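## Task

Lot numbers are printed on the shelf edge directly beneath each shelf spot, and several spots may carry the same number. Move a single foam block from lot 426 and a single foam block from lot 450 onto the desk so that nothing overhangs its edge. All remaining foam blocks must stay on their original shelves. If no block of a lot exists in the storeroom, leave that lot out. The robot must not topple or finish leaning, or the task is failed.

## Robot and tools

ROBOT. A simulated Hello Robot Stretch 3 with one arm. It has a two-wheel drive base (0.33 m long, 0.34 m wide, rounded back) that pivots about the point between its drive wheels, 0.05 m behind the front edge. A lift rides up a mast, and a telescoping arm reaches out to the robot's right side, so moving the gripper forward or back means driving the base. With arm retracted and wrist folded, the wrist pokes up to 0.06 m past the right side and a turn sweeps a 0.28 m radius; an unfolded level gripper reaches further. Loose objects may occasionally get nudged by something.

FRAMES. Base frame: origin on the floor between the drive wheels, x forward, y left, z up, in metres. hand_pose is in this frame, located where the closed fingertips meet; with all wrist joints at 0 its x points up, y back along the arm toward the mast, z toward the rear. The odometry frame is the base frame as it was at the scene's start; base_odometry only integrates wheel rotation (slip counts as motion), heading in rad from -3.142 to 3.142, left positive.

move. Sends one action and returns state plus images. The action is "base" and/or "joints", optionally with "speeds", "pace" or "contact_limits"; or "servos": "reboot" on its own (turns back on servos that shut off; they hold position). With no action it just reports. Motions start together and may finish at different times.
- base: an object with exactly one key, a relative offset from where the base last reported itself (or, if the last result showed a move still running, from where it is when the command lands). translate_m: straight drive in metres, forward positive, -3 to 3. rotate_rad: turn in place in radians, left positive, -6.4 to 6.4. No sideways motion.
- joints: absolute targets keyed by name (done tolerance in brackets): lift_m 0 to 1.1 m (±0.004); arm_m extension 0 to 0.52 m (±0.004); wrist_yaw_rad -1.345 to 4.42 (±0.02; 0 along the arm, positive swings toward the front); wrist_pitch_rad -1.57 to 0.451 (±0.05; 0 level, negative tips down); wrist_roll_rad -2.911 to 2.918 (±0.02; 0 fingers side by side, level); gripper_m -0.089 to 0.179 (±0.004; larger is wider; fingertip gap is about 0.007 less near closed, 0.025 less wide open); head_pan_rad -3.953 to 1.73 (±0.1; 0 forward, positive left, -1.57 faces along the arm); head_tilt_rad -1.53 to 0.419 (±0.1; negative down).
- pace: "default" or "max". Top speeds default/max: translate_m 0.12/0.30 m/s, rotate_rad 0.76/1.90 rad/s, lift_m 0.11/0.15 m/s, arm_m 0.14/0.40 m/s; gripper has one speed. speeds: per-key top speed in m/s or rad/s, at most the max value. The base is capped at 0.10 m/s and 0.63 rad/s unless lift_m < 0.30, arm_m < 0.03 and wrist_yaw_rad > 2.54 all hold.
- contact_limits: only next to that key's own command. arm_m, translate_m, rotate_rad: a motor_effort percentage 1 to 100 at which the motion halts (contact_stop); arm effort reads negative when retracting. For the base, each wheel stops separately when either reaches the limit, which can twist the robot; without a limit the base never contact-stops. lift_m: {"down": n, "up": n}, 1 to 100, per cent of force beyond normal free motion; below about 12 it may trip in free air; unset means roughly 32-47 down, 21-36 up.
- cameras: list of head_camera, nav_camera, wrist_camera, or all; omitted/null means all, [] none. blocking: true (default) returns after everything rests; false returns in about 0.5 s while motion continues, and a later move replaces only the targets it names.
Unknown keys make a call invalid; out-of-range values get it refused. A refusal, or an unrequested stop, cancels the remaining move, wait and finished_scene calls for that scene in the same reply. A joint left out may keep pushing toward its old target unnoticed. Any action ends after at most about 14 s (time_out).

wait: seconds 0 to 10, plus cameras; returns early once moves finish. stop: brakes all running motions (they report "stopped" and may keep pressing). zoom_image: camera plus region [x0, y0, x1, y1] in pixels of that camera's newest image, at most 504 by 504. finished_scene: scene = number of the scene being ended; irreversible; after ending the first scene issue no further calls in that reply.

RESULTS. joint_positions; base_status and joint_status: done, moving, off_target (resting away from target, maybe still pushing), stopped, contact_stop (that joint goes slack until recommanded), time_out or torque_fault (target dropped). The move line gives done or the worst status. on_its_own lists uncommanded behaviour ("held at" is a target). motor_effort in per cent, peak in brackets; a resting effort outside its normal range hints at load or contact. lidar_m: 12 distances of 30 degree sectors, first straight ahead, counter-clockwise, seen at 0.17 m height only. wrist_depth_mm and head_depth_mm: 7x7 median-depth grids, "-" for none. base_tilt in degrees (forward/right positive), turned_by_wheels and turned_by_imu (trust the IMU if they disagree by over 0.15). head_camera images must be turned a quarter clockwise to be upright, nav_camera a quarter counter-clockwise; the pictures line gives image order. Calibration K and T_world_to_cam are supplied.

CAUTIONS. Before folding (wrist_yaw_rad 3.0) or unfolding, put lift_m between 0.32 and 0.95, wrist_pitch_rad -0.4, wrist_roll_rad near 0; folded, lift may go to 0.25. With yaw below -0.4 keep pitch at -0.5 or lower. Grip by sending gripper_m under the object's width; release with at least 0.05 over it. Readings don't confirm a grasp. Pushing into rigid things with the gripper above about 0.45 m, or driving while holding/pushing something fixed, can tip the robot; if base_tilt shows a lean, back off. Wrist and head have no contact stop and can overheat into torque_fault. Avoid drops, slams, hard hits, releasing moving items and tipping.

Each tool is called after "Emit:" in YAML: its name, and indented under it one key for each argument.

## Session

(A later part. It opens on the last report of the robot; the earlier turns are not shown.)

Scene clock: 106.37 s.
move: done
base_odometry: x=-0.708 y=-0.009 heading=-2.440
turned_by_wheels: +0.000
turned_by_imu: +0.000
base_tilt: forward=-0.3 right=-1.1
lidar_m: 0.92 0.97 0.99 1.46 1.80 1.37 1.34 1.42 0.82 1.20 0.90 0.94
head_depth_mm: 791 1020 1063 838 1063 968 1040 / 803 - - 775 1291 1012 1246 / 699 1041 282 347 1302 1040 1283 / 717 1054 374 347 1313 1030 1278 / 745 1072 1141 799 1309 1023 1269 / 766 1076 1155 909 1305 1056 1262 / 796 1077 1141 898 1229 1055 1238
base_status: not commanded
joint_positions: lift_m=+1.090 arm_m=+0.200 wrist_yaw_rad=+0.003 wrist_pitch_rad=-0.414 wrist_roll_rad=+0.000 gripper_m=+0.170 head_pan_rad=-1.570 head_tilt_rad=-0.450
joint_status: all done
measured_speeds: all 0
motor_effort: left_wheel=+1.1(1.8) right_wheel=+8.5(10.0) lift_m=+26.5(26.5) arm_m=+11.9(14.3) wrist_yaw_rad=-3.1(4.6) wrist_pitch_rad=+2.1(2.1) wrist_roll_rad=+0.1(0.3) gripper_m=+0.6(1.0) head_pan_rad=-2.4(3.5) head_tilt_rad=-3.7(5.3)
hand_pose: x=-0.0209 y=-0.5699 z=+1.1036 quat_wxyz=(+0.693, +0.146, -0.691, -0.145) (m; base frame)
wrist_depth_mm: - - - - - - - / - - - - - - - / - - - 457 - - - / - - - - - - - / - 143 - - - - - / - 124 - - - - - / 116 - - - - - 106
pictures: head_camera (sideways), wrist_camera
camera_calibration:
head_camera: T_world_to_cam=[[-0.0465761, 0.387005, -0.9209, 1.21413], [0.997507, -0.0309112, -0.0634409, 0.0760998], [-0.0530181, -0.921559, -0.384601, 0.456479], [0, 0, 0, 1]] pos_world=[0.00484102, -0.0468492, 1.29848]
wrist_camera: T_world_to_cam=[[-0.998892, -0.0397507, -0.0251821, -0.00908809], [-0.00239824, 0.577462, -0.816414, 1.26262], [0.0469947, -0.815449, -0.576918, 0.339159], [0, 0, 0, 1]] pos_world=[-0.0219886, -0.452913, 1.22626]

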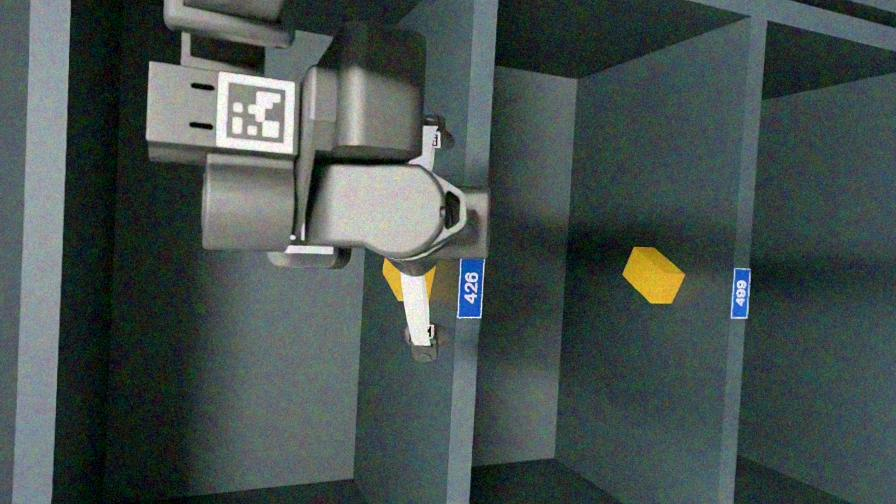

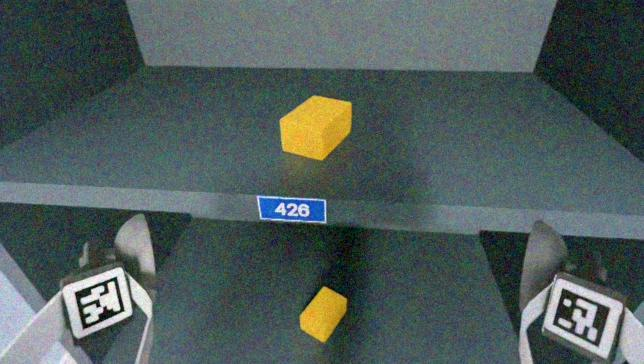

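Emit:
move:
  base: {"rotate_rad": -0.3}
  joints: {"wrist_yaw_rad": -0.08, "arm_m": 0.1}
  cameras: []

Emit:
move:
  base: {"translate_m": 0.312}
  cameras: []

Emit:
move:
  joints: {"arm_m": 0.33}
  cameras: ["wrist_camera","head_camera"]

Scene clock: 131.43 s.
move: done
base_odometry: x=-0.708 y=-0.009 heading=-2.739
turned_by_wheels: -0.300
turned_by_imu: -0.295
base_tilt: forward=-0.4 right=-1.2
lidar_m: 0.92 0.92 1.00 0.99 2.59 1.53 1.34 1.34 0.85 0.82 0.95 0.90
head_depth_mm: 680 - - - 1295 1454 1295 / 671 748 - - 979 1088 1288 / 781 886 - - 994 1035 1161 / 730 1085 1150 860 1257 1068 1276 / 745 1069 1147 849 1304 1024 1266 / 760 1042 1108 848 1269 991 1263 / 672 1014 1076 787 1236 981 1254
base_status: done
joint_positions: lift_m=+1.090 arm_m=+0.100 wrist_yaw_rad=-0.078 wrist_pitch_rad=-0.414 wrist_roll_rad=+0.000 gripper_m=+0.170 head_pan_rad=-1.570 head_tilt_rad=-0.450
joint_status: all done
measured_speeds: all 0
motor_effort: left_wheel=+7.8(12.2) right_wheel=-10.0(13.4) lift_m=+23.5(30.0) arm_m=-11.8(13.8) wrist_yaw_rad=-2.2(5.0) wrist_pitch_rad=+2.0(2.2) wrist_roll_rad=-0.1(0.3) gripper_m=+0.6(1.1) head_pan_rad=-2.9(3.2) head_tilt_rad=-2.9(3.7)
hand_pose: x=-0.0390 y=-0.4692 z=+1.1036 quat_wxyz=(+0.686, +0.118, -0.697, -0.172) (m; base frame)
wrist_depth_mm: - - - 818 - - - / - - - - - - - / - - - - - - - / - - - - - - - / - 146 - - - - - / - 126 - - - 134 - / - - - - - - 106
pictures: none
No camera images: "cameras" was empty.

Scene clock: 135.67 s.
move: done
base_odometry: x=-0.995 y=-0.131 heading=-2.739
turned_by_wheels: +0.000
turned_by_imu: +0.000
base_tilt: forward=-0.2 right=-1.4
lidar_m: 0.62 0.62 0.73 0.96 3.59 1.88 1.64 1.64 0.93 1.12 0.70 0.71
head_depth_mm: 791 - - - 1129 1069 1182 / 684 1066 - - 1273 1050 1284 / 703 1040 - - 1219 1005 1278 / 621 1024 1077 800 1250 993 1246 / 635 999 1081 791 1246 987 1236 / 652 978 1046 785 1209 981 1194 / 674 949 1020 774 1184 981 1115
base_status: done
joint_positions: lift_m=+1.090 arm_m=+0.100 wrist_yaw_rad=-0.078 wrist_pitch_rad=-0.414 wrist_roll_rad=+0.000 gripper_m=+0.170 head_pan_rad=-1.570 head_tilt_rad=-0.450
joint_status: not commanded
measured_speeds: all 0
motor_effort: left_wheel=+9.2(12.8) right_wheel=+1.6(10.1) lift_m=+25.8(26.1) arm_m=-6.5(12.0) wrist_yaw_rad=-2.9(4.3) wrist_pitch_rad=+2.1(2.2) wrist_roll_rad=+0.0(0.3) gripper_m=+0.3(1.1) head_pan_rad=-2.8(3.6) head_tilt_rad=-2.5(3.6)
hand_pose: x=-0.0390 y=-0.4692 z=+1.1036 quat_wxyz=(+0.686, +0.118, -0.697, -0.172) (m; base frame)
wrist_depth_mm: - - - - 833 - - / - - - - - - - / - - - - - - - / - - - 446 - - - / - 143 - - - 140 - / - 124 - 783 - 134 138 / - - - - - - 106
pictures: none
No camera images: "cameras" was empty.

Scene clock: 138.60 s.
move: done
base_odometry: x=-0.995 y=-0.131 heading=-2.739
turned_by_wheels: +0.000
turned_by_imu: +0.000
base_tilt: forward=-0.3 right=-1.1
lidar_m: 0.62 0.62 0.73 0.96 3.57 1.88 1.64 1.64 0.93 1.12 0.70 0.71
head_depth_mm: 793 981 1083 968 1124 1068 1188 / 685 408 1146 881 1283 1047 1281 / 704 384 399 817 1314 1000 1274 / 618 1006 469 753 1276 995 1241 / 633 1000 1071 789 1244 990 1233 / 650 975 1053 784 1216 984 1196 / 675 952 1023 776 1183 981 1123
base_status: not commanded
joint_positions: lift_m=+1.090 arm_m=+0.330 wrist_yaw_rad=-0.078 wrist_pitch_rad=-0.414 wrist_roll_rad=+0.000 gripper_m=+0.170 head_pan_rad=-1.570 head_tilt_rad=-0.450
joint_status: all done
measured_speeds: all 0
motor_effort: left_wheel=+8.8(9.3) right_wheel=+1.6(2.7) lift_m=+27.1(28.0) arm_m=+13.0(14.0) wrist_yaw_rad=-2.8(3.7) wrist_pitch_rad=+2.1(2.2) wrist_roll_rad=+0.4(0.4) gripper_m=+0.4(1.2) head_pan_rad=-2.1(3.1) head_tilt_rad=-1.0(2.6)
hand_pose: x=-0.0390 y=-0.6992 z=+1.1036 quat_wxyz=(+0.686, +0.118, -0.697, -0.172) (m; base frame)
wrist_depth_mm: - - - - - 638 - / - - - - - - - / - - - - - - - / - - - 328 - - - / - 143 - 296 - - - / - 124 - - - - - / - - - - 249 - 106
pictures: head_camera (sideways), wrist_camera
camera_calibration:
head_camera: T_world_to_cam=[[-0.0465761, 0.387005, -0.9209, 1.21413], [0.997507, -0.0309112, -0.0634409, 0.0760998], [-0.0530181, -0.921559, -0.384601, 0.456479], [0, 0, 0, 1]] pos_world=[0.00484102, -0.0468492, 1.29848]
wrist_camera: T_world_to_cam=[[-0.998854, 0.0407019, -0.0251997, 0.0240206], [0.044059, 0.575768, -0.816425, 1.33791], [-0.0187209, -0.816599, -0.576901, 0.23115], [0, 0, 0, 1]] pos_world=[-0.0306267, -0.582548, 1.22626]

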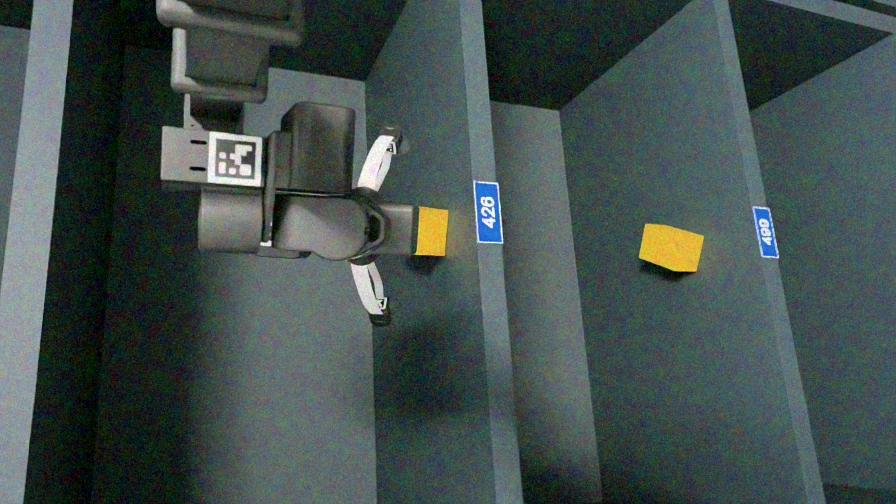

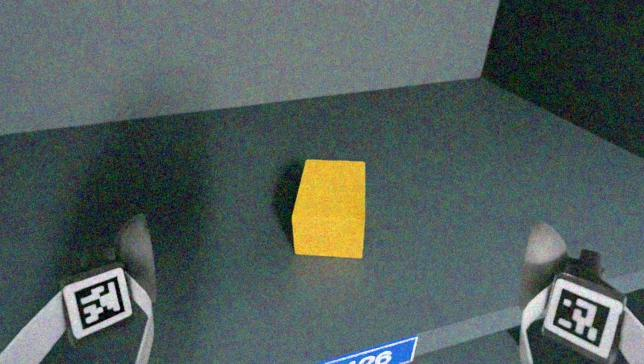

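Emit:
move:
  joints: {"lift_m": 1.024}
  speeds: {"lift_m": 0.06}
  contact_limits: {"lift_m": {"down": 15}}
  cameras: []

Emit:
move:
  joints: {"arm_m": 0.465}
  cameras: ["wrist_camera"]

Scene clock: 150.13 s.
move: done
base_odometry: x=-0.995 y=-0.131 heading=-2.739
turned_by_wheels: +0.000
turned_by_imu: +0.000
base_tilt: forward=-0.4 right=-1.3
lidar_m: 0.62 0.62 0.73 0.96 3.56 1.88 1.64 1.64 0.93 1.13 0.70 0.71
head_depth_mm: 791 1058 1000 1066 1124 1070 1180 / 686 1086 417 780 1284 1045 1288 / 701 1053 408 425 1320 1003 1277 / 618 1029 1079 491 1272 998 1244 / 636 1003 1078 747 1242 984 1232 / 653 977 1052 783 1215 981 1196 / 673 951 1023 775 1181 982 1118
base_status: not commanded
joint_positions: lift_m=+1.024 arm_m=+0.330 wrist_yaw_rad=-0.078 wrist_pitch_rad=-0.414 wrist_roll_rad=+0.000 gripper_m=+0.170 head_pan_rad=-1.570 head_tilt_rad=-0.450
joint_status: all done
measured_speeds: all 0
motor_effort: left_wheel=+8.9(9.3) right_wheel=+1.1(2.3) lift_m=+25.4(26.7) arm_m=+11.8(12.6) wrist_yaw_rad=-3.2(4.0) wrist_pitch_rad=+2.1(2.2) wrist_roll_rad=-0.2(0.3) gripper_m=+0.8(1.0) head_pan_rad=-2.1(3.1) head_tilt_rad=-1.4(1.7)
contact_limits: lift_m down 15 (down: maximum 72; up: maximum 65)
hand_pose: x=-0.0390 y=-0.6992 z=+1.0376 quat_wxyz=(+0.686, +0.118, -0.697, -0.172) (m; base frame)
wrist_depth_mm: - - - - - - - / - - - - - - - / - - - 268 - - - / - - - - - - - / - 143 - - - - - / - 124 - - 213 - - / 116 - - 209 - - 106
pictures: none
No camera images: "cameras" was empty.

Scene clock: 152.37 s.
move: done
base_odometry: x=-0.995 y=-0.131 heading=-2.739
turned_by_wheels: +0.000
turned_by_imu: +0.000
base_tilt: forward=-0.2 right=-1.2
lidar_m: 0.62 0.62 0.73 0.96 3.59 1.87 1.64 1.64 0.93 1.12 0.70 0.71
head_depth_mm: 792 1055 1000 893 1123 1065 1188 / 684 1085 429 825 1287 1044 1283 / 703 1059 527 813 1316 1009 1274 / 619 1027 552 732 1274 989 1244 / 634 995 1075 791 1247 988 1235 / 656 975 1047 782 1204 985 1199 / 673 954 1019 774 1183 979 1119
base_status: not commanded
joint_positions: lift_m=+1.024 arm_m=+0.465 wrist_yaw_rad=-0.078 wrist_pitch_rad=-0.414 wrist_roll_rad=+0.000 gripper_m=+0.170 head_pan_rad=-1.570 head_tilt_rad=-0.450
joint_status: all done
measured_speeds: all 0
motor_effort: left_wheel=+8.9(9.3) right_wheel=+1.5(2.5) lift_m=+28.2(30.2) arm_m=+12.5(14.5) wrist_yaw_rad=-3.0(4.1) wrist_pitch_rad=+2.1(2.2) wrist_roll_rad=-0.1(0.3) gripper_m=+0.3(1.2) head_pan_rad=-2.7(2.7) head_tilt_rad=-0.4(1.6)
contact_limits: lift_m down 15 (down: maximum 72; up: maximum 65)
hand_pose: x=-0.0390 y=-0.8342 z=+1.0376 quat_wxyz=(+0.686, +0.118, -0.697, -0.172) (m; base frame)
wrist_depth_mm: - - - - - 496 - / - - - - - - - / - - - - - - - / - - - - - - - / - 144 - 173 173 - - / - 124 - 149 147 - - / 116 126 - 145 142 167 106
pictures: wrist_camera
camera_calibration:
wrist_camera: T_world_to_cam=[[-0.998854, 0.0407019, -0.0251997, 0.0278522], [0.044059, 0.575768, -0.816425, 1.36176], [-0.0187209, -0.816599, -0.576901, 0.0828338], [0, 0, 0, 1]] pos_world=[-0.0306267, -0.717548, 1.16026]

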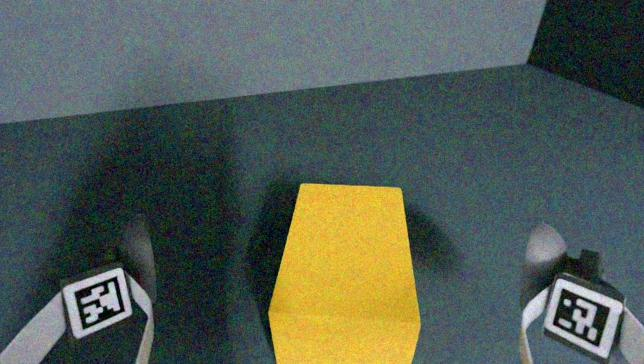

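Emit:
move:
  joints: {"lift_m": 1.01}
  speeds: {"lift_m": 0.04}
  contact_limits: {"lift_m": {"down": 15}}
  cameras: []

Emit:
move:
  joints: {"gripper_m": 0.01}
  cameras: ["wrist_camera"]

Emit:
move:
  joints: {"lift_m": 1.08}
  cameras: ["wrist_camera"]

Scene clock: 161.60 s.
move: done
base_odometry: x=-0.995 y=-0.131 heading=-2.739
turned_by_wheels: +0.000
turned_by_imu: +0.000
base_tilt: forward=-0.3 right=-1.2
lidar_m: 0.62 0.62 0.73 0.96 3.57 1.87 1.64 1.64 0.93 1.12 0.70 0.70
head_depth_mm: 794 1057 1035 - 1156 1072 1184 / 685 1085 435 788 1283 1050 1288 / 706 1051 540 761 1316 1006 1287 / 618 1027 1072 748 1276 996 1240 / 636 999 1078 789 1251 991 1233 / 654 976 1053 782 1210 986 1192 / 674 951 1019 776 1177 981 1119
base_status: not commanded
joint_positions: lift_m=+1.010 arm_m=+0.465 wrist_yaw_rad=-0.078 wrist_pitch_rad=-0.414 wrist_roll_rad=+0.000 gripper_m=+0.170 head_pan_rad=-1.570 head_tilt_rad=-0.450
joint_status: all done
measured_speeds: all 0
motor_effort: left_wheel=+8.7(9.4) right_wheel=+2.3(2.3) lift_m=+24.1(27.1) arm_m=+3.5(5.3) wrist_yaw_rad=-2.5(3.7) wrist_pitch_rad=+2.1(2.2) wrist_roll_rad=-0.1(0.3) gripper_m=+0.6(1.1) head_pan_rad=-2.3(2.6) head_tilt_rad=+0.1(1.3)
contact_limits: lift_m down 15 (down: maximum 72; up: maximum 65)
hand_pose: x=-0.0390 y=-0.8342 z=+1.0236 quat_wxyz=(+0.686, +0.118, -0.697, -0.172) (m; base frame)
wrist_depth_mm: - - - - - 491 - / - - - - - - - / - - - - - - - / - - - 186 185 - - / - 143 - 154 148 - - / - 124 - 131 130 - - / 155 159 162 146 149 156 106
pictures: none
No camera images: "cameras" was empty.

Scene clock: 163.73 s.
move: done
base_odometry: x=-0.995 y=-0.131 heading=-2.739
turned_by_wheels: +0.000
turned_by_imu: +0.000
base_tilt: forward=-0.5 right=-1.3
lidar_m: 0.62 0.62 0.73 0.96 3.57 1.87 1.64 1.64 0.93 1.12 0.70 0.71
head_depth_mm: 790 1056 1032 - 1155 1070 1184 / 686 1083 435 788 1282 1043 1284 / 705 1058 540 811 1321 1004 1279 / 619 1029 1072 750 1272 992 1242 / 634 1000 1082 795 1248 992 1229 / 653 977 1049 786 1202 985 1195 / 676 954 1021 775 1179 979 1112
base_status: not commanded
joint_positions: lift_m=+1.010 arm_m=+0.465 wrist_yaw_rad=-0.078 wrist_pitch_rad=-0.414 wrist_roll_rad=+0.000 gripper_m=+0.011 head_pan_rad=-1.570 head_tilt_rad=-0.450
joint_status: all done
measured_speeds: all 0
motor_effort: left_wheel=+8.8(9.4) right_wheel=+1.8(2.4) lift_m=+23.9(24.3) arm_m=-2.0(3.3) wrist_yaw_rad=-3.0(3.9) wrist_pitch_rad=+2.0(2.2) wrist_roll_rad=+0.1(0.3) gripper_m=-19.7(92.9) head_pan_rad=-1.4(2.6) head_tilt_rad=-0.4(1.3)
contact_limits: lift_m down 15 (down: maximum 72; up: maximum 65)
hand_pose: x=-0.0390 y=-0.8342 z=+1.0236 quat_wxyz=(+0.686, +0.118, -0.697, -0.172) (m; base frame)
wrist_depth_mm: - - - - - 499 - / - - - - - - - / - - - - - - - / - - - 185 185 - - / - - 151 154 148 - - / - - 130 132 126 - - / 160 110 159 147 152 152 164
pictures: wrist_camera
camera_calibration:
wrist_camera: T_world_to_cam=[[-0.998854, 0.0407019, -0.0251997, 0.0274994], [0.044059, 0.575768, -0.816425, 1.35033], [-0.0187209, -0.816599, -0.576901, 0.0747571], [0, 0, 0, 1]] pos_world=[-0.0306267, -0.717548, 1.14626]

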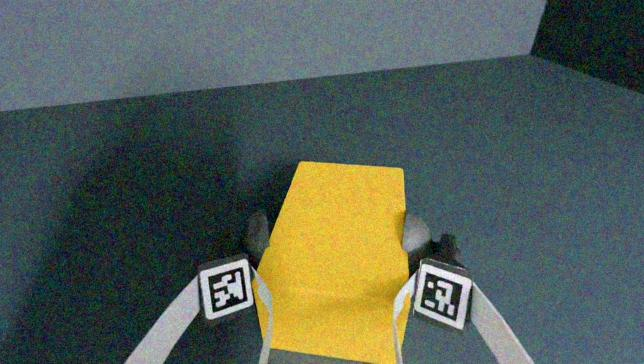

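Scene clock: 165.20 s.
move: done
base_odometry: x=-0.995 y=-0.131 heading=-2.739
turned_by_wheels: +0.000
turned_by_imu: +0.000
base_tilt: forward=-0.4 right=-1.2
lidar_m: 0.62 0.62 0.73 0.96 3.59 1.88 1.64 1.64 0.93 1.12 0.70 0.71
head_depth_mm: 791 1048 1076 968 1118 1070 1182 / 684 1042 1165 889 1283 1043 1281 / 706 1011 557 878 1316 1000 1279 / 618 1005 594 803 1278 996 1236 / 635 996 1076 791 1245 990 1233 / 654 973 1046 783 1208 983 1189 / 674 948 1024 775 1182 977 1121
base_status: not commanded
joint_positions: lift_m=+1.080 arm_m=+0.465 wrist_yaw_rad=-0.078 wrist_pitch_rad=-0.415 wrist_roll_rad=+0.000 gripper_m=+0.013 head_pan_rad=-1.570 head_tilt_rad=-0.450
joint_status: all done
measured_speeds: all 0
motor_effort: left_wheel=+8.8(9.3) right_wheel=+1.2(2.1) lift_m=+29.3(31.8) arm_m=-4.8(5.1) wrist_yaw_rad=-2.7(4.0) wrist_pitch_rad=+2.3(2.4) wrist_roll_rad=-0.2(0.4) gripper_m=-7.9(20.2) head_pan_rad=-2.0(2.5) head_tilt_rad=+0.6(1.8)
hand_pose: x=-0.0390 y=-0.8341 z=+1.0934 quat_wxyz=(+0.686, +0.119, -0.697, -0.173) (m; base frame)
wrist_depth_mm: - - - - - 491 - / - - - - - - - / - - - - - - - / - - - 185 185 - - / - - 150 154 148 - - / - - 129 132 126 - - / - 100 - 145 132 106 -
pictures: wrist_camera
camera_calibration:
wrist_camera: T_world_to_cam=[[-0.998849, 0.0407854, -0.0252373, 0.0293667], [0.0441581, 0.576647, -0.815799, 1.40727], [-0.0187197, -0.815975, -0.577784, 0.116604], [0, 0, 0, 1]] pos_world=[-0.0306268, -0.71755, 1.21616]

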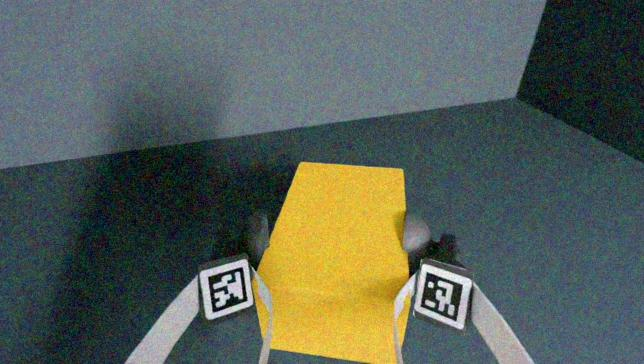

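Emit:
move:
  joints: {"arm_m": 0.0}
  speeds: {"arm_m": 0.22}
  cameras: []

Emit:
move:
  joints: {"wrist_yaw_rad": 1.6, "head_pan_rad": -1.9, "head_tilt_rad": -0.5}
  cameras: ["wrist_camera"]

Emit:
move:
  base: {"rotate_rad": 2.35}
  joints: {"lift_m": 0.9}
  cameras: []

Emit:
move:
  base: {"translate_m": 1.29}
  pace: "max"
  cameras: ["nav_camera"]

Emit:
move:
  base: {"rotate_rad": -0.553}
  joints: {"head_pan_rad": -1.6, "head_tilt_rad": -0.6}
  cameras: ["head_camera","nav_camera"]

Scene clock: 196.90 s.
move: done
base_odometry: x=-0.995 y=-0.131 heading=-2.739
turned_by_wheels: +0.000
turned_by_imu: +0.000
base_tilt: forward=-0.3 right=-1.2
lidar_m: 0.62 0.62 0.73 0.96 3.59 1.87 1.64 1.65 0.93 1.12 0.70 0.71
head_depth_mm: 789 1064 - - - - - / 685 1089 - - - - - / 701 1057 - - - - - / 621 1028 1109 801 375 995 1207 / 632 999 1078 793 1250 992 1232 / 653 977 1055 783 1210 985 1197 / 672 950 1020 778 1180 979 1117
base_status: not commanded
joint_positions: lift_m=+1.080 arm_m=+0.001 wrist_yaw_rad=-0.078 wrist_pitch_rad=-0.415 wrist_roll_rad=+0.000 gripper_m=+0.013 head_pan_rad=-1.570 head_tilt_rad=-0.450
joint_status: all done
measured_speeds: all 0
motor_effort: left_wheel=+8.7(9.3) right_wheel=+1.6(2.4) lift_m=+25.3(27.8) arm_m=-12.0(14.3) wrist_yaw_rad=-2.6(3.8) wrist_pitch_rad=+2.4(2.4) wrist_roll_rad=+0.2(0.3) gripper_m=-8.3(8.8) head_pan_rad=-1.4(2.4) head_tilt_rad=+2.9(2.9)
hand_pose: x=-0.0390 y=-0.3696 z=+1.0933 quat_wxyz=(+0.686, +0.119, -0.697, -0.173) (m; base frame)
wrist_depth_mm: - - - - - - - / - - - - - - - / - - - 523 - - - / - - - 187 - - - / - - 155 154 148 - - / - - 129 132 127 - - / - 101 129 147 137 - -
pictures: none
No camera images: "cameras" was empty.

Scene clock: 198.73 s.
move: done
base_odometry: x=-0.995 y=-0.131 heading=-2.739
turned_by_wheels: +0.000
turned_by_imu: +0.000
base_tilt: forward=-0.5 right=-1.3
lidar_m: 0.62 0.62 0.73 0.96 3.58 1.88 1.64 1.64 0.93 1.12 0.70 0.71
head_depth_mm: 821 - - 1534 1770 1582 1324 / 747 - - - 1310 1528 1320 / 690 - - - 1115 1253 1315 / 655 - - - 1178 - 1260 / 792 1096 - - - - 1200 / 971 1041 - - - - 1186 / 921 986 - - - - -
base_status: not commanded
joint_positions: lift_m=+1.080 arm_m=+0.001 wrist_yaw_rad=+1.597 wrist_pitch_rad=-0.415 wrist_roll_rad=+0.000 gripper_m=+0.013 head_pan_rad=-1.907 head_tilt_rad=-0.499
joint_status: all done
measured_speeds: all 0
motor_effort: left_wheel=+8.6(9.0) right_wheel=+2.0(2.5) lift_m=+24.8(25.5) arm_m=-12.7(12.8) wrist_yaw_rad=+2.2(4.6) wrist_pitch_rad=+2.2(2.4) wrist_roll_rad=+0.0(0.3) gripper_m=-8.4(8.7) head_pan_rad=+3.6(4.2) head_tilt_rad=-5.1(7.8)
hand_pose: x=+0.2033 y=-0.1398 z=+1.0933 quat_wxyz=(+0.588, +0.597, -0.378, +0.394) (m; base frame)
wrist_depth_mm: - - - - 556 - - / - - - - 606 - - / - - - 631 - - - / - - - 186 185 - - / - - 151 154 148 - - / - - 129 132 127 - - / - 100 129 147 137 - -
pictures: wrist_camera
camera_calibration:
wrist_camera: T_world_to_cam=[[0.0629871, -0.997695, -0.0252501, -0.118025], [-0.578301, -0.0158663, -0.815669, 1.03971], [0.813389, 0.0659788, -0.577967, 0.641876], [0, 0, 0, 1]] pos_world=[0.0866051, -0.143607, 1.21606]

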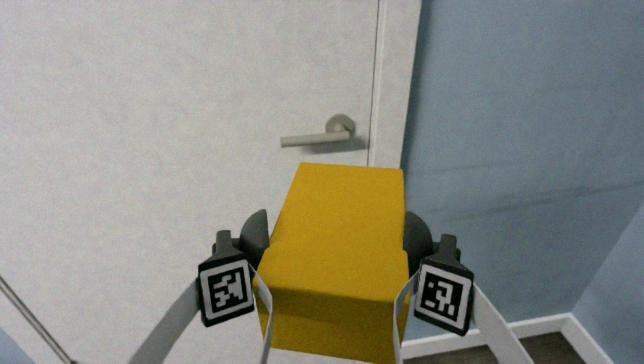

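Scene clock: 203.57 s.
move: done
base_odometry: x=-0.995 y=-0.131 heading=-0.390
turned_by_wheels: +2.350
turned_by_imu: +2.312
base_tilt: forward=-0.3 right=-1.2
lidar_m: 2.35 1.70 1.64 0.98 0.93 0.76 0.70 0.65 0.62 0.65 0.91 0.96
head_depth_mm: 484 520 563 612 674 743 - / 492 528 574 627 690 759 - / 500 540 585 641 709 780 - / 509 550 598 655 728 804 - / 519 561 612 672 746 840 - / 529 573 625 688 765 866 - / 539 585 640 705 788 885 1016
base_status: done
joint_positions: lift_m=+0.900 arm_m=+0.001 wrist_yaw_rad=+1.597 wrist_pitch_rad=-0.415 wrist_roll_rad=+0.000 gripper_m=+0.013 head_pan_rad=-1.900 head_tilt_rad=-0.500
joint_status: all done
measured_speeds: all 0
motor_effort: left_wheel=-8.4(12.3) right_wheel=+9.6(12.7) lift_m=+25.2(26.8) arm_m=-12.1(13.2) wrist_yaw_rad=+1.6(3.3) wrist_pitch_rad=+2.4(2.5) wrist_roll_rad=+0.0(0.3) gripper_m=-8.0(8.8) head_pan_rad=+3.5(4.1) head_tilt_rad=-4.1(5.2)
hand_pose: x=+0.2033 y=-0.1397 z=+0.9132 quat_wxyz=(+0.588, +0.597, -0.378, +0.394) (m; base frame)
wrist_depth_mm: - - - - - - - / - - - - - - - / - - - - - - - / - - - 187 - - - / - - 155 154 153 - - / - - 129 132 127 - - / - 110 - 147 137 - -
pictures: none
No camera images: "cameras" was empty.

Scene clock: 217.43 s.
move: done
base_odometry: x=+0.198 y=-0.621 heading=-0.390
turned_by_wheels: +0.000
turned_by_imu: +0.000
base_tilt: forward=-0.2 right=-1.3
lidar_m: 1.43 1.05 1.01 1.04 1.43 1.78 1.79 1.33 0.80 0.73 1.36 2.49
head_depth_mm: 1024 1102 1186 1266 958 733 - / 1041 1118 1218 1282 949 754 - / 1057 1133 1238 1303 942 746 - / 1080 1160 1265 1328 930 743 - / 1101 1187 1296 1320 928 716 - / 1118 1212 1317 1308 917 711 - / 1134 1234 1352 1286 914 731 1226
base_status: done
joint_positions: lift_m=+0.900 arm_m=+0.001 wrist_yaw_rad=+1.597 wrist_pitch_rad=-0.415 wrist_roll_rad=+0.000 gripper_m=+0.013 head_pan_rad=-1.900 head_tilt_rad=-0.500
joint_status: not commanded
measured_speeds: all 0
motor_effort: left_wheel=+1.7(8.8) right_wheel=+8.6(14.9) lift_m=+28.5(30.2) arm_m=-7.3(12.3) wrist_yaw_rad=+2.1(3.3) wrist_pitch_rad=+2.3(2.5) wrist_roll_rad=+0.0(0.3) gripper_m=-8.0(8.9) head_pan_rad=+2.3(3.9) head_tilt_rad=-4.4(5.0)
hand_pose: x=+0.2033 y=-0.1397 z=+0.9132 quat_wxyz=(+0.588, +0.597, -0.378, +0.394) (m; base frame)
wrist_depth_mm: 910 - - - - - - / - - - - - - - / - - - - - - - / - - - 187 - - - / - - 156 154 153 - - / - - 129 132 126 - - / - 110 - 147 136 - -
pictures: nav_camera (sideways)
camera_calibration:
nav_camera: T_world_to_cam=[[-0.131327, -0.437104, 0.889772, -1.11401], [-0.951542, 0.307339, 0.0105377, 0.0422561], [-0.278067, -0.845271, -0.456284, 0.548749], [0, 0, 0, 1]] pos_world=[0.0464983, -0.0360836, 1.24116]

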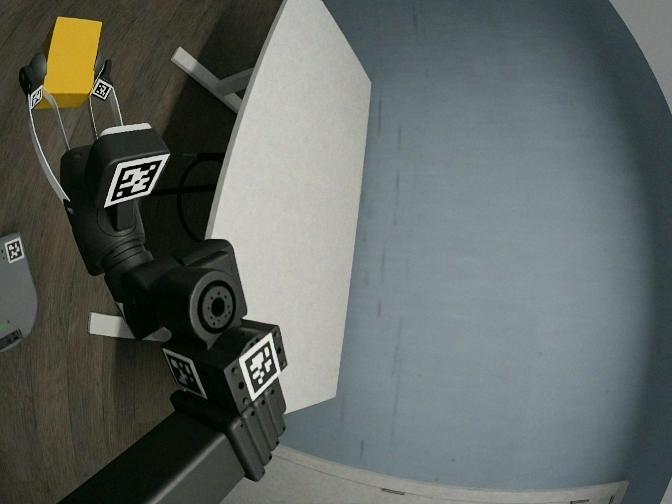

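Scene clock: 219.43 s.
move: done
base_odometry: x=+0.198 y=-0.621 heading=-0.942
turned_by_wheels: -0.553
turned_by_imu: -0.545
base_tilt: forward=-0.4 right=-1.0
lidar_m: 2.49 1.47 1.05 1.01 1.04 1.39 1.78 1.84 1.34 0.80 0.73 1.35
head_depth_mm: 1068 1182 1309 1474 1679 1540 - / 1062 1169 1298 1447 834 704 - / 1060 1164 1294 1106 826 699 - / 1049 1150 1283 1100 820 696 - / 1044 1144 1268 1085 815 711 1215 / 1036 1137 1270 1072 808 689 1217 / 1032 1134 1261 1067 804 685 1274
base_status: done
joint_positions: lift_m=+0.900 arm_m=+0.001 wrist_yaw_rad=+1.597 wrist_pitch_rad=-0.415 wrist_roll_rad=+0.000 gripper_m=+0.013 head_pan_rad=-1.595 head_tilt_rad=-0.602
joint_status: all done
measured_speeds: all 0
motor_effort: left_wheel=+8.6(12.0) right_wheel=-9.1(13.4) lift_m=+27.7(29.0) arm_m=-7.7(8.7) wrist_yaw_rad=+0.6(3.8) wrist_pitch_rad=+2.5(2.5) wrist_roll_rad=-0.1(0.3) gripper_m=-8.5(8.7) head_pan_rad=-3.2(5.4) head_tilt_rad=-2.2(6.9)
hand_pose: x=+0.2033 y=-0.1397 z=+0.9132 quat_wxyz=(+0.588, +0.597, -0.378, +0.394) (m; base frame)
wrist_depth_mm: - - - - - - - / - - - - - - - / - - - - - - - / - - - 186 - - - / - - 155 154 153 - - / - - 129 132 126 - - / - 110 - 147 137 - -
pictures: head_camera (sideways), nav_camera (sideways)
camera_calibration:
head_camera: T_world_to_cam=[[-0.0335769, 0.522895, -0.851736, 1.12381], [0.996667, -0.0458746, -0.0674535, 0.0813902], [-0.0743441, -0.851162, -0.519612, 0.632255], [0, 0, 0, 1]] pos_world=[0.00361963, -0.0457505, 1.29121]
nav_camera: T_world_to_cam=[[0.00383782, -0.544716, 0.838612, -1.04808], [-0.99994, 0.00648076, 0.00878567, 0.0448517], [-0.0102205, -0.838595, -0.544659, 0.662075], [0, 0, 0, 1]] pos_world=[0.0556381, -0.0159843, 1.23914]

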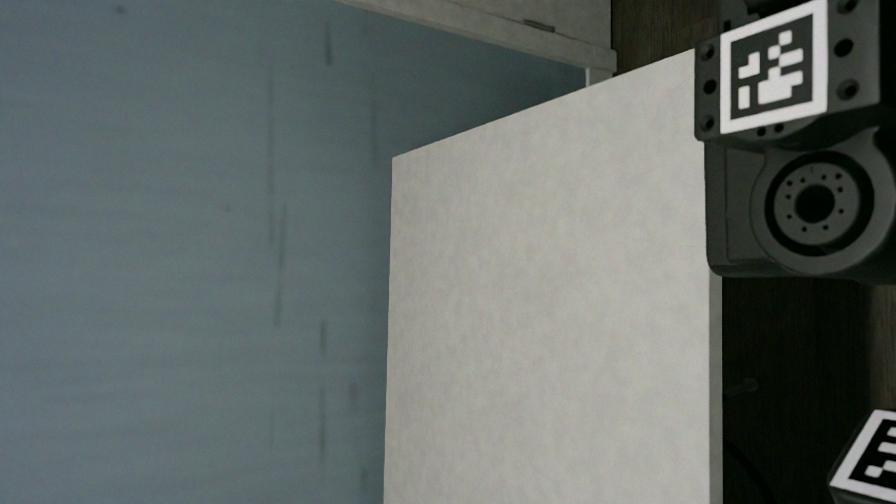

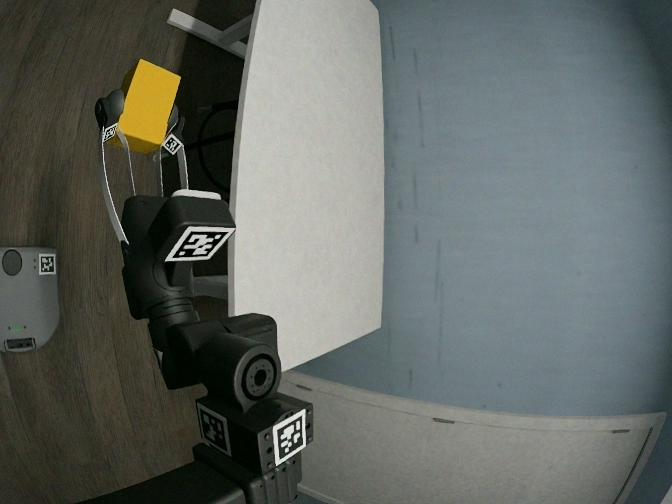

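Emit:
move:
  joints: {"wrist_yaw_rad": 0.0}
  cameras: []

Emit:
move:
  joints: {"arm_m": 0.28}
  cameras: []

Emit:
move:
  joints: {"lift_m": 0.76}
  cameras: ["wrist_camera"]

Emit:
move:
  joints: {"lift_m": 0.735}
  contact_limits: {"lift_m": {"down": 14}}
  speeds: {"lift_m": 0.03}
  cameras: ["wrist_camera"]

Scene clock: 233.33 s.
move: done
base_odometry: x=+0.198 y=-0.621 heading=-0.942
turned_by_wheels: +0.000
turned_by_imu: +0.000
base_tilt: forward=-0.3 right=-1.1
lidar_m: 2.49 1.47 1.05 1.00 1.03 1.39 1.78 1.84 1.33 0.80 0.73 1.35
head_depth_mm: 1069 1184 1309 1475 1672 1586 - / 1064 1172 1297 1450 865 705 - / 1059 1161 1298 1107 827 662 - / 1051 1154 1283 1096 825 282 - / 1041 1143 1270 1088 818 652 1197 / 1037 1140 1261 1077 808 687 1216 / 1033 1129 1250 1065 803 687 1209
base_status: not commanded
joint_positions: lift_m=+0.900 arm_m=+0.001 wrist_yaw_rad=+0.003 wrist_pitch_rad=-0.415 wrist_roll_rad=+0.000 gripper_m=+0.013 head_pan_rad=-1.600 head_tilt_rad=-0.600
joint_status: all done
measured_speeds: all 0
motor_effort: left_wheel=+8.1(8.6) right_wheel=-8.7(9.9) lift_m=+27.7(28.5) arm_m=-12.2(12.5) wrist_yaw_rad=-3.0(6.2) wrist_pitch_rad=+2.4(2.5) wrist_roll_rad=+0.1(0.3) gripper_m=-8.3(8.9) head_pan_rad=-3.1(3.7) head_tilt_rad=+4.1(4.2)
hand_pose: x=-0.0209 y=-0.3703 z=+0.9132 quat_wxyz=(+0.692, +0.147, -0.691, -0.145) (m; base frame)
wrist_depth_mm: - - - - - - - / - - - - - - - / - - - - - - - / - - - 185 186 - - / - - 151 154 148 - - / - - 129 132 127 120 - / - 101 - 147 137 - -
pictures: none
No camera images: "cameras" was empty.

Scene clock: 236.60 s.
move: done
base_odometry: x=+0.198 y=-0.621 heading=-0.942
turned_by_wheels: +0.000
turned_by_imu: +0.000
base_tilt: forward=-0.4 right=-1.2
lidar_m: 2.49 1.47 1.05 1.01 1.04 1.39 1.78 1.85 1.34 0.80 0.73 1.36
head_depth_mm: 1070 1180 1315 1421 - - 1221 / 1064 1170 1292 357 751 704 1242 / 1057 1155 1255 412 773 700 1236 / 1047 1154 1286 434 765 697 1229 / 1043 1144 1270 1089 812 692 1221 / 1034 1140 1263 1083 811 687 1212 / 1027 1128 1257 1067 807 687 1211
base_status: not commanded
joint_positions: lift_m=+0.900 arm_m=+0.280 wrist_yaw_rad=+0.003 wrist_pitch_rad=-0.416 wrist_roll_rad=+0.000 gripper_m=+0.013 head_pan_rad=-1.600 head_tilt_rad=-0.600
joint_status: all done
measured_speeds: all 0
motor_effort: left_wheel=+8.3(8.7) right_wheel=-8.8(10.4) lift_m=+27.3(28.2) arm_m=+12.4(14.7) wrist_yaw_rad=-3.6(4.7) wrist_pitch_rad=+2.4(2.5) wrist_roll_rad=-0.1(0.3) gripper_m=-7.8(8.9) head_pan_rad=-2.9(3.5) head_tilt_rad=+2.6(4.2)
hand_pose: x=-0.0209 y=-0.6497 z=+0.9132 quat_wxyz=(+0.692, +0.147, -0.691, -0.145) (m; base frame)
wrist_depth_mm: - - - - - - - / - - - - - - - / - - - - - - - / - - - 186 185 - - / - - 150 154 148 - - / - - 129 132 126 120 - / - 100 - 146 132 106 -
pictures: none
No camera images: "cameras" was empty.

Scene clock: 238.70 s.
move: done
base_odometry: x=+0.198 y=-0.621 heading=-0.942
turned_by_wheels: +0.000
turned_by_imu: +0.000
base_tilt: forward=-0.5 right=-1.1
lidar_m: 2.49 1.47 1.06 1.01 1.04 1.39 1.78 1.84 1.33 0.80 0.73 1.36
head_depth_mm: 1068 1177 1317 1470 1682 1465 307 / 1061 1168 1301 1442 838 359 320 / 1058 1154 1286 1114 482 662 1232 / 1052 1153 1286 1095 496 662 1228 / 1041 1144 1274 1089 788 694 1231 / 1039 1142 1261 1075 810 688 1211 / 1036 1133 1254 1072 806 684 1214
base_status: not commanded
joint_positions: lift_m=+0.760 arm_m=+0.280 wrist_yaw_rad=+0.003 wrist_pitch_rad=-0.416 wrist_roll_rad=+0.000 gripper_m=+0.013 head_pan_rad=-1.600 head_tilt_rad=-0.600
joint_status: all done
measured_speeds: all 0
motor_effort: left_wheel=+8.1(8.3) right_wheel=-8.8(10.1) lift_m=+25.0(26.6) arm_m=+8.0(12.2) wrist_yaw_rad=-3.3(4.8) wrist_pitch_rad=+2.4(2.5) wrist_roll_rad=+0.2(0.4) gripper_m=-8.1(8.9) head_pan_rad=-2.5(3.1) head_tilt_rad=+3.8(3.8)
hand_pose: x=-0.0209 y=-0.6497 z=+0.7732 quat_wxyz=(+0.692, +0.147, -0.691, -0.145) (m; base frame)
wrist_depth_mm: - - - - - - - / - - - - - - - / - - - - - - - / - - - 186 185 - - / - - 151 154 148 - - / - - 129 132 126 - - / - 100 - 146 132 106 -
pictures: wrist_camera
camera_calibration:
wrist_camera: T_world_to_cam=[[-0.998892, -0.0396989, -0.0252554, -0.02049], [-0.0023971, 0.579002, -0.815323, 1.03909], [0.0469903, -0.814359, -0.578456, 0.085382], [0, 0, 0, 1]] pos_world=[-0.0219886, -0.532915, 0.896064]

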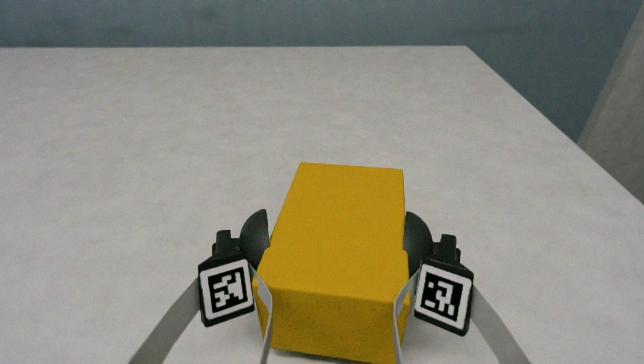

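Scene clock: 240.03 s.
move: done
base_odometry: x=+0.198 y=-0.621 heading=-0.943
turned_by_wheels: +0.000
turned_by_imu: +0.000
base_tilt: forward=-0.3 right=-1.0
lidar_m: 2.49 1.47 1.05 1.01 1.03 1.40 1.79 1.84 1.34 0.80 0.73 1.36
head_depth_mm: 1067 1179 1306 1477 1674 1455 1221 / 1070 1169 1303 1440 863 397 336 / 1057 1160 1296 1110 504 507 1233 / 1046 1156 1290 1100 514 659 1227 / 1043 1145 1272 1086 792 692 1223 / 1041 1141 1264 1079 808 689 1215 / 1033 1131 1259 1070 807 687 1215
base_status: not commanded
joint_positions: lift_m=+0.735 arm_m=+0.280 wrist_yaw_rad=+0.002 wrist_pitch_rad=-0.401 wrist_roll_rad=+0.000 gripper_m=+0.013 head_pan_rad=-1.600 head_tilt_rad=-0.600
joint_status: all done
measured_speeds: all 0
motor_effort: left_wheel=+6.8(8.2) right_wheel=-7.5(9.7) lift_m=+24.3(25.2) arm_m=+5.0(8.0) wrist_yaw_rad=-2.9(4.1) wrist_pitch_rad=-0.1(2.6) wrist_roll_rad=+0.1(0.3) gripper_m=-8.4(8.6) head_pan_rad=-2.1(3.0) head_tilt_rad=+3.1(3.7)
contact_limits: lift_m down 14 (down: maximum 72; up: maximum 65)
hand_pose: x=-0.0210 y=-0.6514 z=+0.7514 quat_wxyz=(+0.693, +0.142, -0.692, -0.141) (m; base frame)
wrist_depth_mm: - - - - - - - / - - - - - - - / - - - - - - - / - - - 186 185 - - / - - 151 153 148 - - / - - 129 132 126 - - / - 101 - 145 132 106 -
pictures: wrist_camera
camera_calibration:
wrist_camera: T_world_to_cam=[[-0.998921, -0.0393291, -0.0246897, -0.0214835], [-0.0019904, 0.56746, -0.823398, 1.02087], [0.046394, -0.822461, -0.566926, 0.0573281], [0, 0, 0, 1]] pos_world=[-0.022088, -0.532998, 0.872553]

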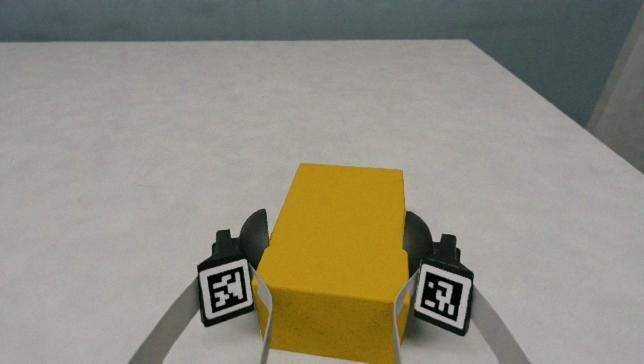

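Emit:
move:
  joints: {"gripper_m": 0.17}
  cameras: []

Emit:
move:
  joints: {"arm_m": 0.0}
  cameras: ["nav_camera","wrist_camera"]

Emit:
move:
  joints: {"wrist_yaw_rad": 3.0, "wrist_pitch_rad": -0.4, "gripper_m": 0.05}
  pace: "max"
  cameras: []

Scene clock: 247.90 s.
move: done
base_odometry: x=+0.198 y=-0.621 heading=-0.943
turned_by_wheels: +0.000
turned_by_imu: +0.000
base_tilt: forward=-0.3 right=-1.1
lidar_m: 2.49 1.47 1.05 1.01 1.04 1.39 1.78 1.84 1.34 0.80 0.73 1.35
head_depth_mm: 1073 1173 1313 1475 1674 1453 1218 / 1058 1168 1305 1440 869 397 337 / 1060 1160 1287 1111 504 507 1238 / 1049 1148 1282 1098 513 659 1228 / 1043 1143 1272 1087 788 692 1225 / 1037 1134 1261 1079 812 689 1219 / 1034 1134 1249 1064 803 685 1213
base_status: not commanded
joint_positions: lift_m=+0.735 arm_m=+0.280 wrist_yaw_rad=+0.002 wrist_pitch_rad=-0.412 wrist_roll_rad=+0.000 gripper_m=+0.170 head_pan_rad=-1.600 head_tilt_rad=-0.600
joint_status: all done
measured_speeds: all 0
motor_effort: left_wheel=+6.7(7.1) right_wheel=-7.3(8.1) lift_m=+30.1(30.1) arm_m=-5.0(5.3) wrist_yaw_rad=-2.1(3.8) wrist_pitch_rad=+1.7(1.8) wrist_roll_rad=-0.1(0.5) gripper_m=+0.5(82.3) head_pan_rad=-1.9(2.6) head_tilt_rad=+2.4(3.3)
contact_limits: lift_m down 14 (down: maximum 72; up: maximum 65)
hand_pose: x=-0.0210 y=-0.6502 z=+0.7491 quat_wxyz=(+0.693, +0.145, -0.692, -0.144) (m; base frame)
wrist_depth_mm: - - - - - - - / - - - - - - - / - - - - - - - / - - - 180 179 - - / - 143 - 149 148 - - / - 124 - 131 128 - - / - - - 144 137 - 106
pictures: none
No camera images: "cameras" was empty.

Scene clock: 251.17 s.
move: done
base_odometry: x=+0.198 y=-0.621 heading=-0.943
turned_by_wheels: +0.000
turned_by_imu: +0.000
base_tilt: forward=-0.3 right=-1.1
lidar_m: 2.48 1.47 1.06 1.01 1.03 1.39 1.78 1.84 1.33 0.80 0.73 1.36
head_depth_mm: 1069 1176 1316 1472 1674 1463 1243 / 1063 1168 1298 1436 866 704 1236 / 1052 1156 1288 1113 826 701 1182 / 1050 1150 1278 1101 785 699 377 / 1039 1146 1272 1092 816 692 1191 / 1040 1136 1267 1082 812 689 1195 / 1031 1131 1252 1068 804 685 1210
base_status: not commanded
joint_positions: lift_m=+0.735 arm_m=+0.001 wrist_yaw_rad=+0.002 wrist_pitch_rad=-0.412 wrist_roll_rad=+0.000 gripper_m=+0.170 head_pan_rad=-1.600 head_tilt_rad=-0.600
joint_status: all done
measured_speeds: all 0
motor_effort: left_wheel=+7.1(7.1) right_wheel=-7.9(8.1) lift_m=+25.7(30.0) arm_m=-11.7(13.8) wrist_yaw_rad=-2.7(3.8) wrist_pitch_rad=+1.8(1.9) wrist_roll_rad=-0.1(0.3) gripper_m=+0.3(1.2) head_pan_rad=-1.9(2.5) head_tilt_rad=+2.1(3.6)
contact_limits: lift_m down 14 (down: maximum 72; up: maximum 65)
hand_pose: x=-0.0210 y=-0.3707 z=+0.7490 quat_wxyz=(+0.693, +0.146, -0.692, -0.144) (m; base frame)
wrist_depth_mm: - - - - - - - / - - - 368 - - - / - - - - - - - / - - - - - - - / - - - - - - - / 123 141 - - - - - / 116 905 924 903 918 896 106
pictures: nav_camera (sideways), wrist_camera
camera_calibration:
nav_camera: T_world_to_cam=[[0.00112521, -0.542758, 0.839888, -1.04979], [-0.999894, 0.0115727, 0.00881813, 0.0447695], [-0.0145059, -0.839809, -0.542688, 0.659576], [0, 0, 0, 1]] pos_world=[0.0555137, -0.0163808, 1.23925]
wrist_camera: T_world_to_cam=[[-0.998921, -0.0390616, -0.0251113, -0.0100857], [-0.00199265, 0.576321, -0.817221, 0.858155], [0.0463941, -0.816289, -0.575777, 0.295796], [0, 0, 0, 1]] pos_world=[-0.022088, -0.253511, 0.871361]

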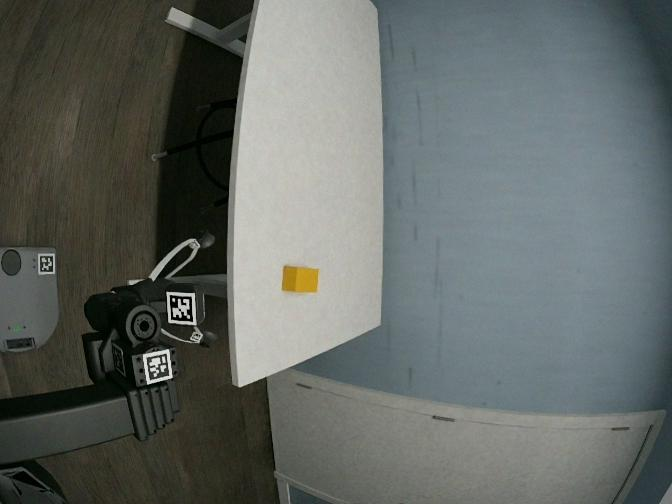

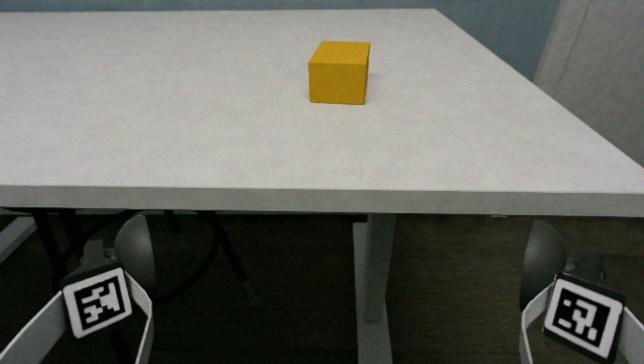

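Scene clock: 253.00 s.
move: done
base_odometry: x=+0.198 y=-0.621 heading=-0.943
turned_by_wheels: +0.000
turned_by_imu: +0.000
base_tilt: forward=-0.3 right=-1.2
lidar_m: 2.49 1.47 1.05 1.01 1.04 1.39 1.78 1.84 1.34 0.80 0.73 1.35
head_depth_mm: 1068 1173 1308 1467 1679 1455 1247 / 1062 1174 1305 1442 867 708 1239 / 1053 1169 1287 1113 828 703 1234 / 1048 1152 1276 1103 786 698 1226 / 1042 1143 1278 1092 815 692 1223 / 1041 1140 1264 1082 807 689 1219 / 1035 1133 1247 1071 806 685 1205
base_status: not commanded
joint_positions: lift_m=+0.735 arm_m=+0.001 wrist_yaw_rad=+2.997 wrist_pitch_rad=-0.412 wrist_roll_rad=+0.000 gripper_m=+0.050 head_pan_rad=-1.600 head_tilt_rad=-0.600
joint_status: all done
measured_speeds: all 0
motor_effort: left_wheel=+6.6(6.9) right_wheel=-7.0(7.6) lift_m=+24.9(25.7) arm_m=-9.7(12.0) wrist_yaw_rad=+1.1(6.5) wrist_pitch_rad=+1.9(4.0) wrist_roll_rad=+0.3(0.3) gripper_m=+0.2(82.6) head_pan_rad=-2.0(2.0) head_tilt_rad=+2.1(2.8)
contact_limits: lift_m down 14 (down: maximum 72; up: maximum 65)
hand_pose: x=+0.0112 y=+0.0772 z=+0.7490 quat_wxyz=(+0.195, +0.700, +0.095, +0.680) (m; base frame)
wrist_depth_mm: - 137 - - - - - / - 147 - - - - - / - 161 - - - - - / - 186 - - - - - / - - 197 - - - - / - - 127 - 125 - - / 941 99 276 900 882 899 918
pictures: none
No camera images: "cameras" was empty.

Emit:
move:
  base: {"translate_m": 2.0}
  joints: {"lift_m": 0.28, "head_pan_rad": 0.0, "head_tilt_rad": -0.3}
  pace: "max"
  cameras: []

Emit:
move:
  base: {"rotate_rad": 1.57}
  joints: {"head_pan_rad": -1.0}
  pace: "max"
  cameras: ["nav_camera"]

Scene clock: 278.27 s.
move: done
base_odometry: x=+1.374 y=-2.239 heading=-0.943
turned_by_wheels: +0.000
turned_by_imu: +0.002
base_tilt: forward=-0.3 right=-1.2
lidar_m: 0.51 0.53 0.71 1.80 1.30 1.46 3.75 1.16 1.19 1.22 0.74 0.53
head_depth_mm: 415 435 456 480 507 537 570 / 414 433 454 478 506 535 568 / 412 430 452 475 503 532 565 / 409 429 450 473 501 528 561 / 408 427 448 472 497 526 557 / 406 425 446 469 494 524 556 / 404 423 442 467 492 520 552
base_status: done
joint_positions: lift_m=+0.280 arm_m=+0.001 wrist_yaw_rad=+2.998 wrist_pitch_rad=-0.414 wrist_roll_rad=+0.000 gripper_m=+0.050 head_pan_rad=+0.000 head_tilt_rad=-0.300
joint_status: all done
measured_speeds: all 0
motor_effort: left_wheel=+3.9(15.8) right_wheel=+3.7(10.9) lift_m=+28.8(30.0) arm_m=+9.8(10.4) wrist_yaw_rad=+1.9(3.2) wrist_pitch_rad=+2.1(2.3) wrist_roll_rad=-0.2(0.3) gripper_m=+0.3(1.3) head_pan_rad=-2.8(6.2) head_tilt_rad=-0.4(7.1)
hand_pose: x=+0.0110 y=+0.0770 z=+0.2935 quat_wxyz=(+0.195, +0.700, +0.096, +0.680) (m; base frame)
wrist_depth_mm: - 137 - - - - - / - 147 - - - - - / 923 161 860 894 886 853 - / 727 186 660 716 708 699 - / 601 584 198 586 591 585 561 / 508 505 127 311 125 495 492 / 437 99 262 268 428 432 431
pictures: none
No camera images: "cameras" was empty.

Scene clock: 280.40 s.
move: done
base_odometry: x=+1.374 y=-2.239 heading=+0.627
turned_by_wheels: +1.570
turned_by_imu: +1.539
base_tilt: forward=-0.3 right=-1.2
lidar_m: 1.69 1.17 1.43 3.50 1.16 1.16 1.22 0.76 0.54 0.51 0.52 0.69
head_depth_mm: 414 429 443 463 481 503 525 / 435 452 469 489 511 535 560 / 458 476 497 518 543 570 598 / 485 505 527 553 578 611 645 / 513 536 563 592 622 658 695 / 546 572 601 634 673 713 759 / 584 613 648 688 729 776 833
base_status: done
joint_positions: lift_m=+0.280 arm_m=+0.001 wrist_yaw_rad=+2.998 wrist_pitch_rad=-0.414 wrist_roll_rad=+0.000 gripper_m=+0.050 head_pan_rad=-1.005 head_tilt_rad=-0.300
joint_status: all done
measured_speeds: all 0
motor_effort: left_wheel=-6.6(14.9) right_wheel=+8.8(14.4) lift_m=+28.1(29.0) arm_m=+2.6(11.4) wrist_yaw_rad=+1.1(2.9) wrist_pitch_rad=+2.1(2.2) wrist_roll_rad=+0.2(0.3) gripper_m=+0.1(0.9) head_pan_rad=+3.7(5.3) head_tilt_rad=-0.1(1.7)
hand_pose: x=+0.0110 y=+0.0770 z=+0.2935 quat_wxyz=(+0.195, +0.700, +0.096, +0.680) (m; base frame)
wrist_depth_mm: - 137 - - - - - / - 147 - - - - - / 888 161 857 896 897 891 867 / 734 186 658 716 717 702 691 / 599 577 198 586 584 588 572 / 511 510 127 310 125 497 492 / 437 99 262 269 426 436 430
pictures: nav_camera (sideways)
camera_calibration:
nav_camera: T_world_to_cam=[[0.159437, -0.219291, 0.962544, -1.21071], [-0.836384, -0.547973, 0.0136976, 0.0374756], [0.524445, -0.80724, -0.270779, 0.302439], [0, 0, 0, 1]] pos_world=[0.065764, -0.000822707, 1.24675]

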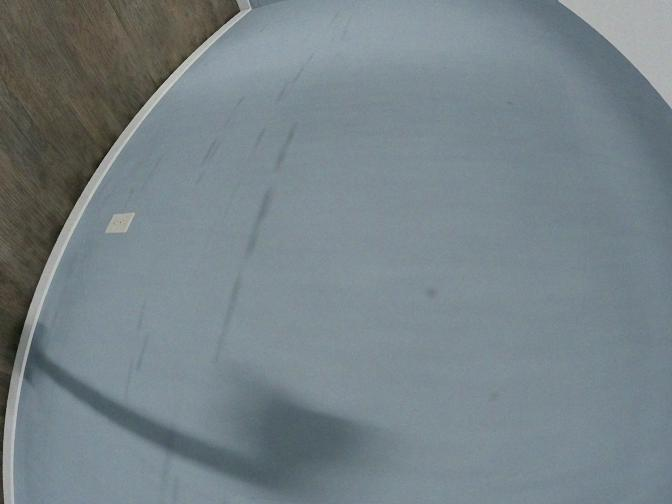

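Emit:
move:
  base: {"translate_m": 1.0}
  joints: {"head_pan_rad": 0.6}
  pace: "max"
  cameras: ["nav_camera"]

Scene clock: 295.87 s.
move: done
base_odometry: x=+2.184 y=-1.653 heading=+0.627
turned_by_wheels: +0.000
turned_by_imu: +0.001
base_tilt: forward=-0.3 right=-1.2
lidar_m: 1.53 1.57 0.58 0.56 2.76 1.98 2.21 0.69 0.49 0.46 0.48 0.63
head_depth_mm: 1302 1356 1405 1445 1511 1587 1560 / 1373 1438 1489 1537 1612 1687 1549 / 1451 1518 1579 1639 1712 1789 1546 / 1534 1622 1672 1751 1840 1882 1536 / 1648 1728 1800 1899 1998 1995 1528 / 1762 1856 1943 2060 2173 1987 1518 / 604 626 649 677 704 737 770
base_status: done
joint_positions: lift_m=+0.280 arm_m=+0.001 wrist_yaw_rad=+2.998 wrist_pitch_rad=-0.414 wrist_roll_rad=+0.000 gripper_m=+0.050 head_pan_rad=+0.600 head_tilt_rad=-0.300
joint_status: all done
measured_speeds: all 0
motor_effort: left_wheel=+0.5(9.2) right_wheel=+6.1(18.0) lift_m=+26.6(28.0) arm_m=-9.8(12.8) wrist_yaw_rad=+1.4(2.8) wrist_pitch_rad=+2.1(2.3) wrist_roll_rad=+0.0(0.3) gripper_m=+0.5(0.9) head_pan_rad=-3.4(5.5) head_tilt_rad=+1.5(2.4)
hand_pose: x=+0.0110 y=+0.0770 z=+0.2935 quat_wxyz=(+0.195, +0.700, +0.096, +0.680) (m; base frame)
wrist_depth_mm: - 137 - - - - - / - 148 - - - - - / 923 161 860 915 - - 864 / 722 185 666 683 680 698 695 / 604 575 199 591 588 581 583 / 512 508 127 309 125 500 491 / 433 99 260 270 429 434 429
pictures: nav_camera (sideways)
camera_calibration:
nav_camera: T_world_to_cam=[[0.213662, 0.166884, 0.962548, -1.21105], [0.576526, -0.816964, 0.0136681, 0.0288959], [0.788648, 0.552014, -0.270767, 0.300791], [0, 0, 0, 1]] pos_world=[0.00487891, 0.0596714, 1.24675]

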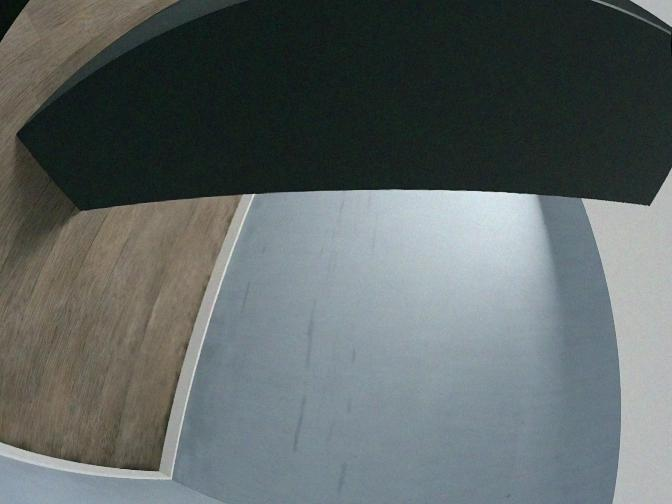

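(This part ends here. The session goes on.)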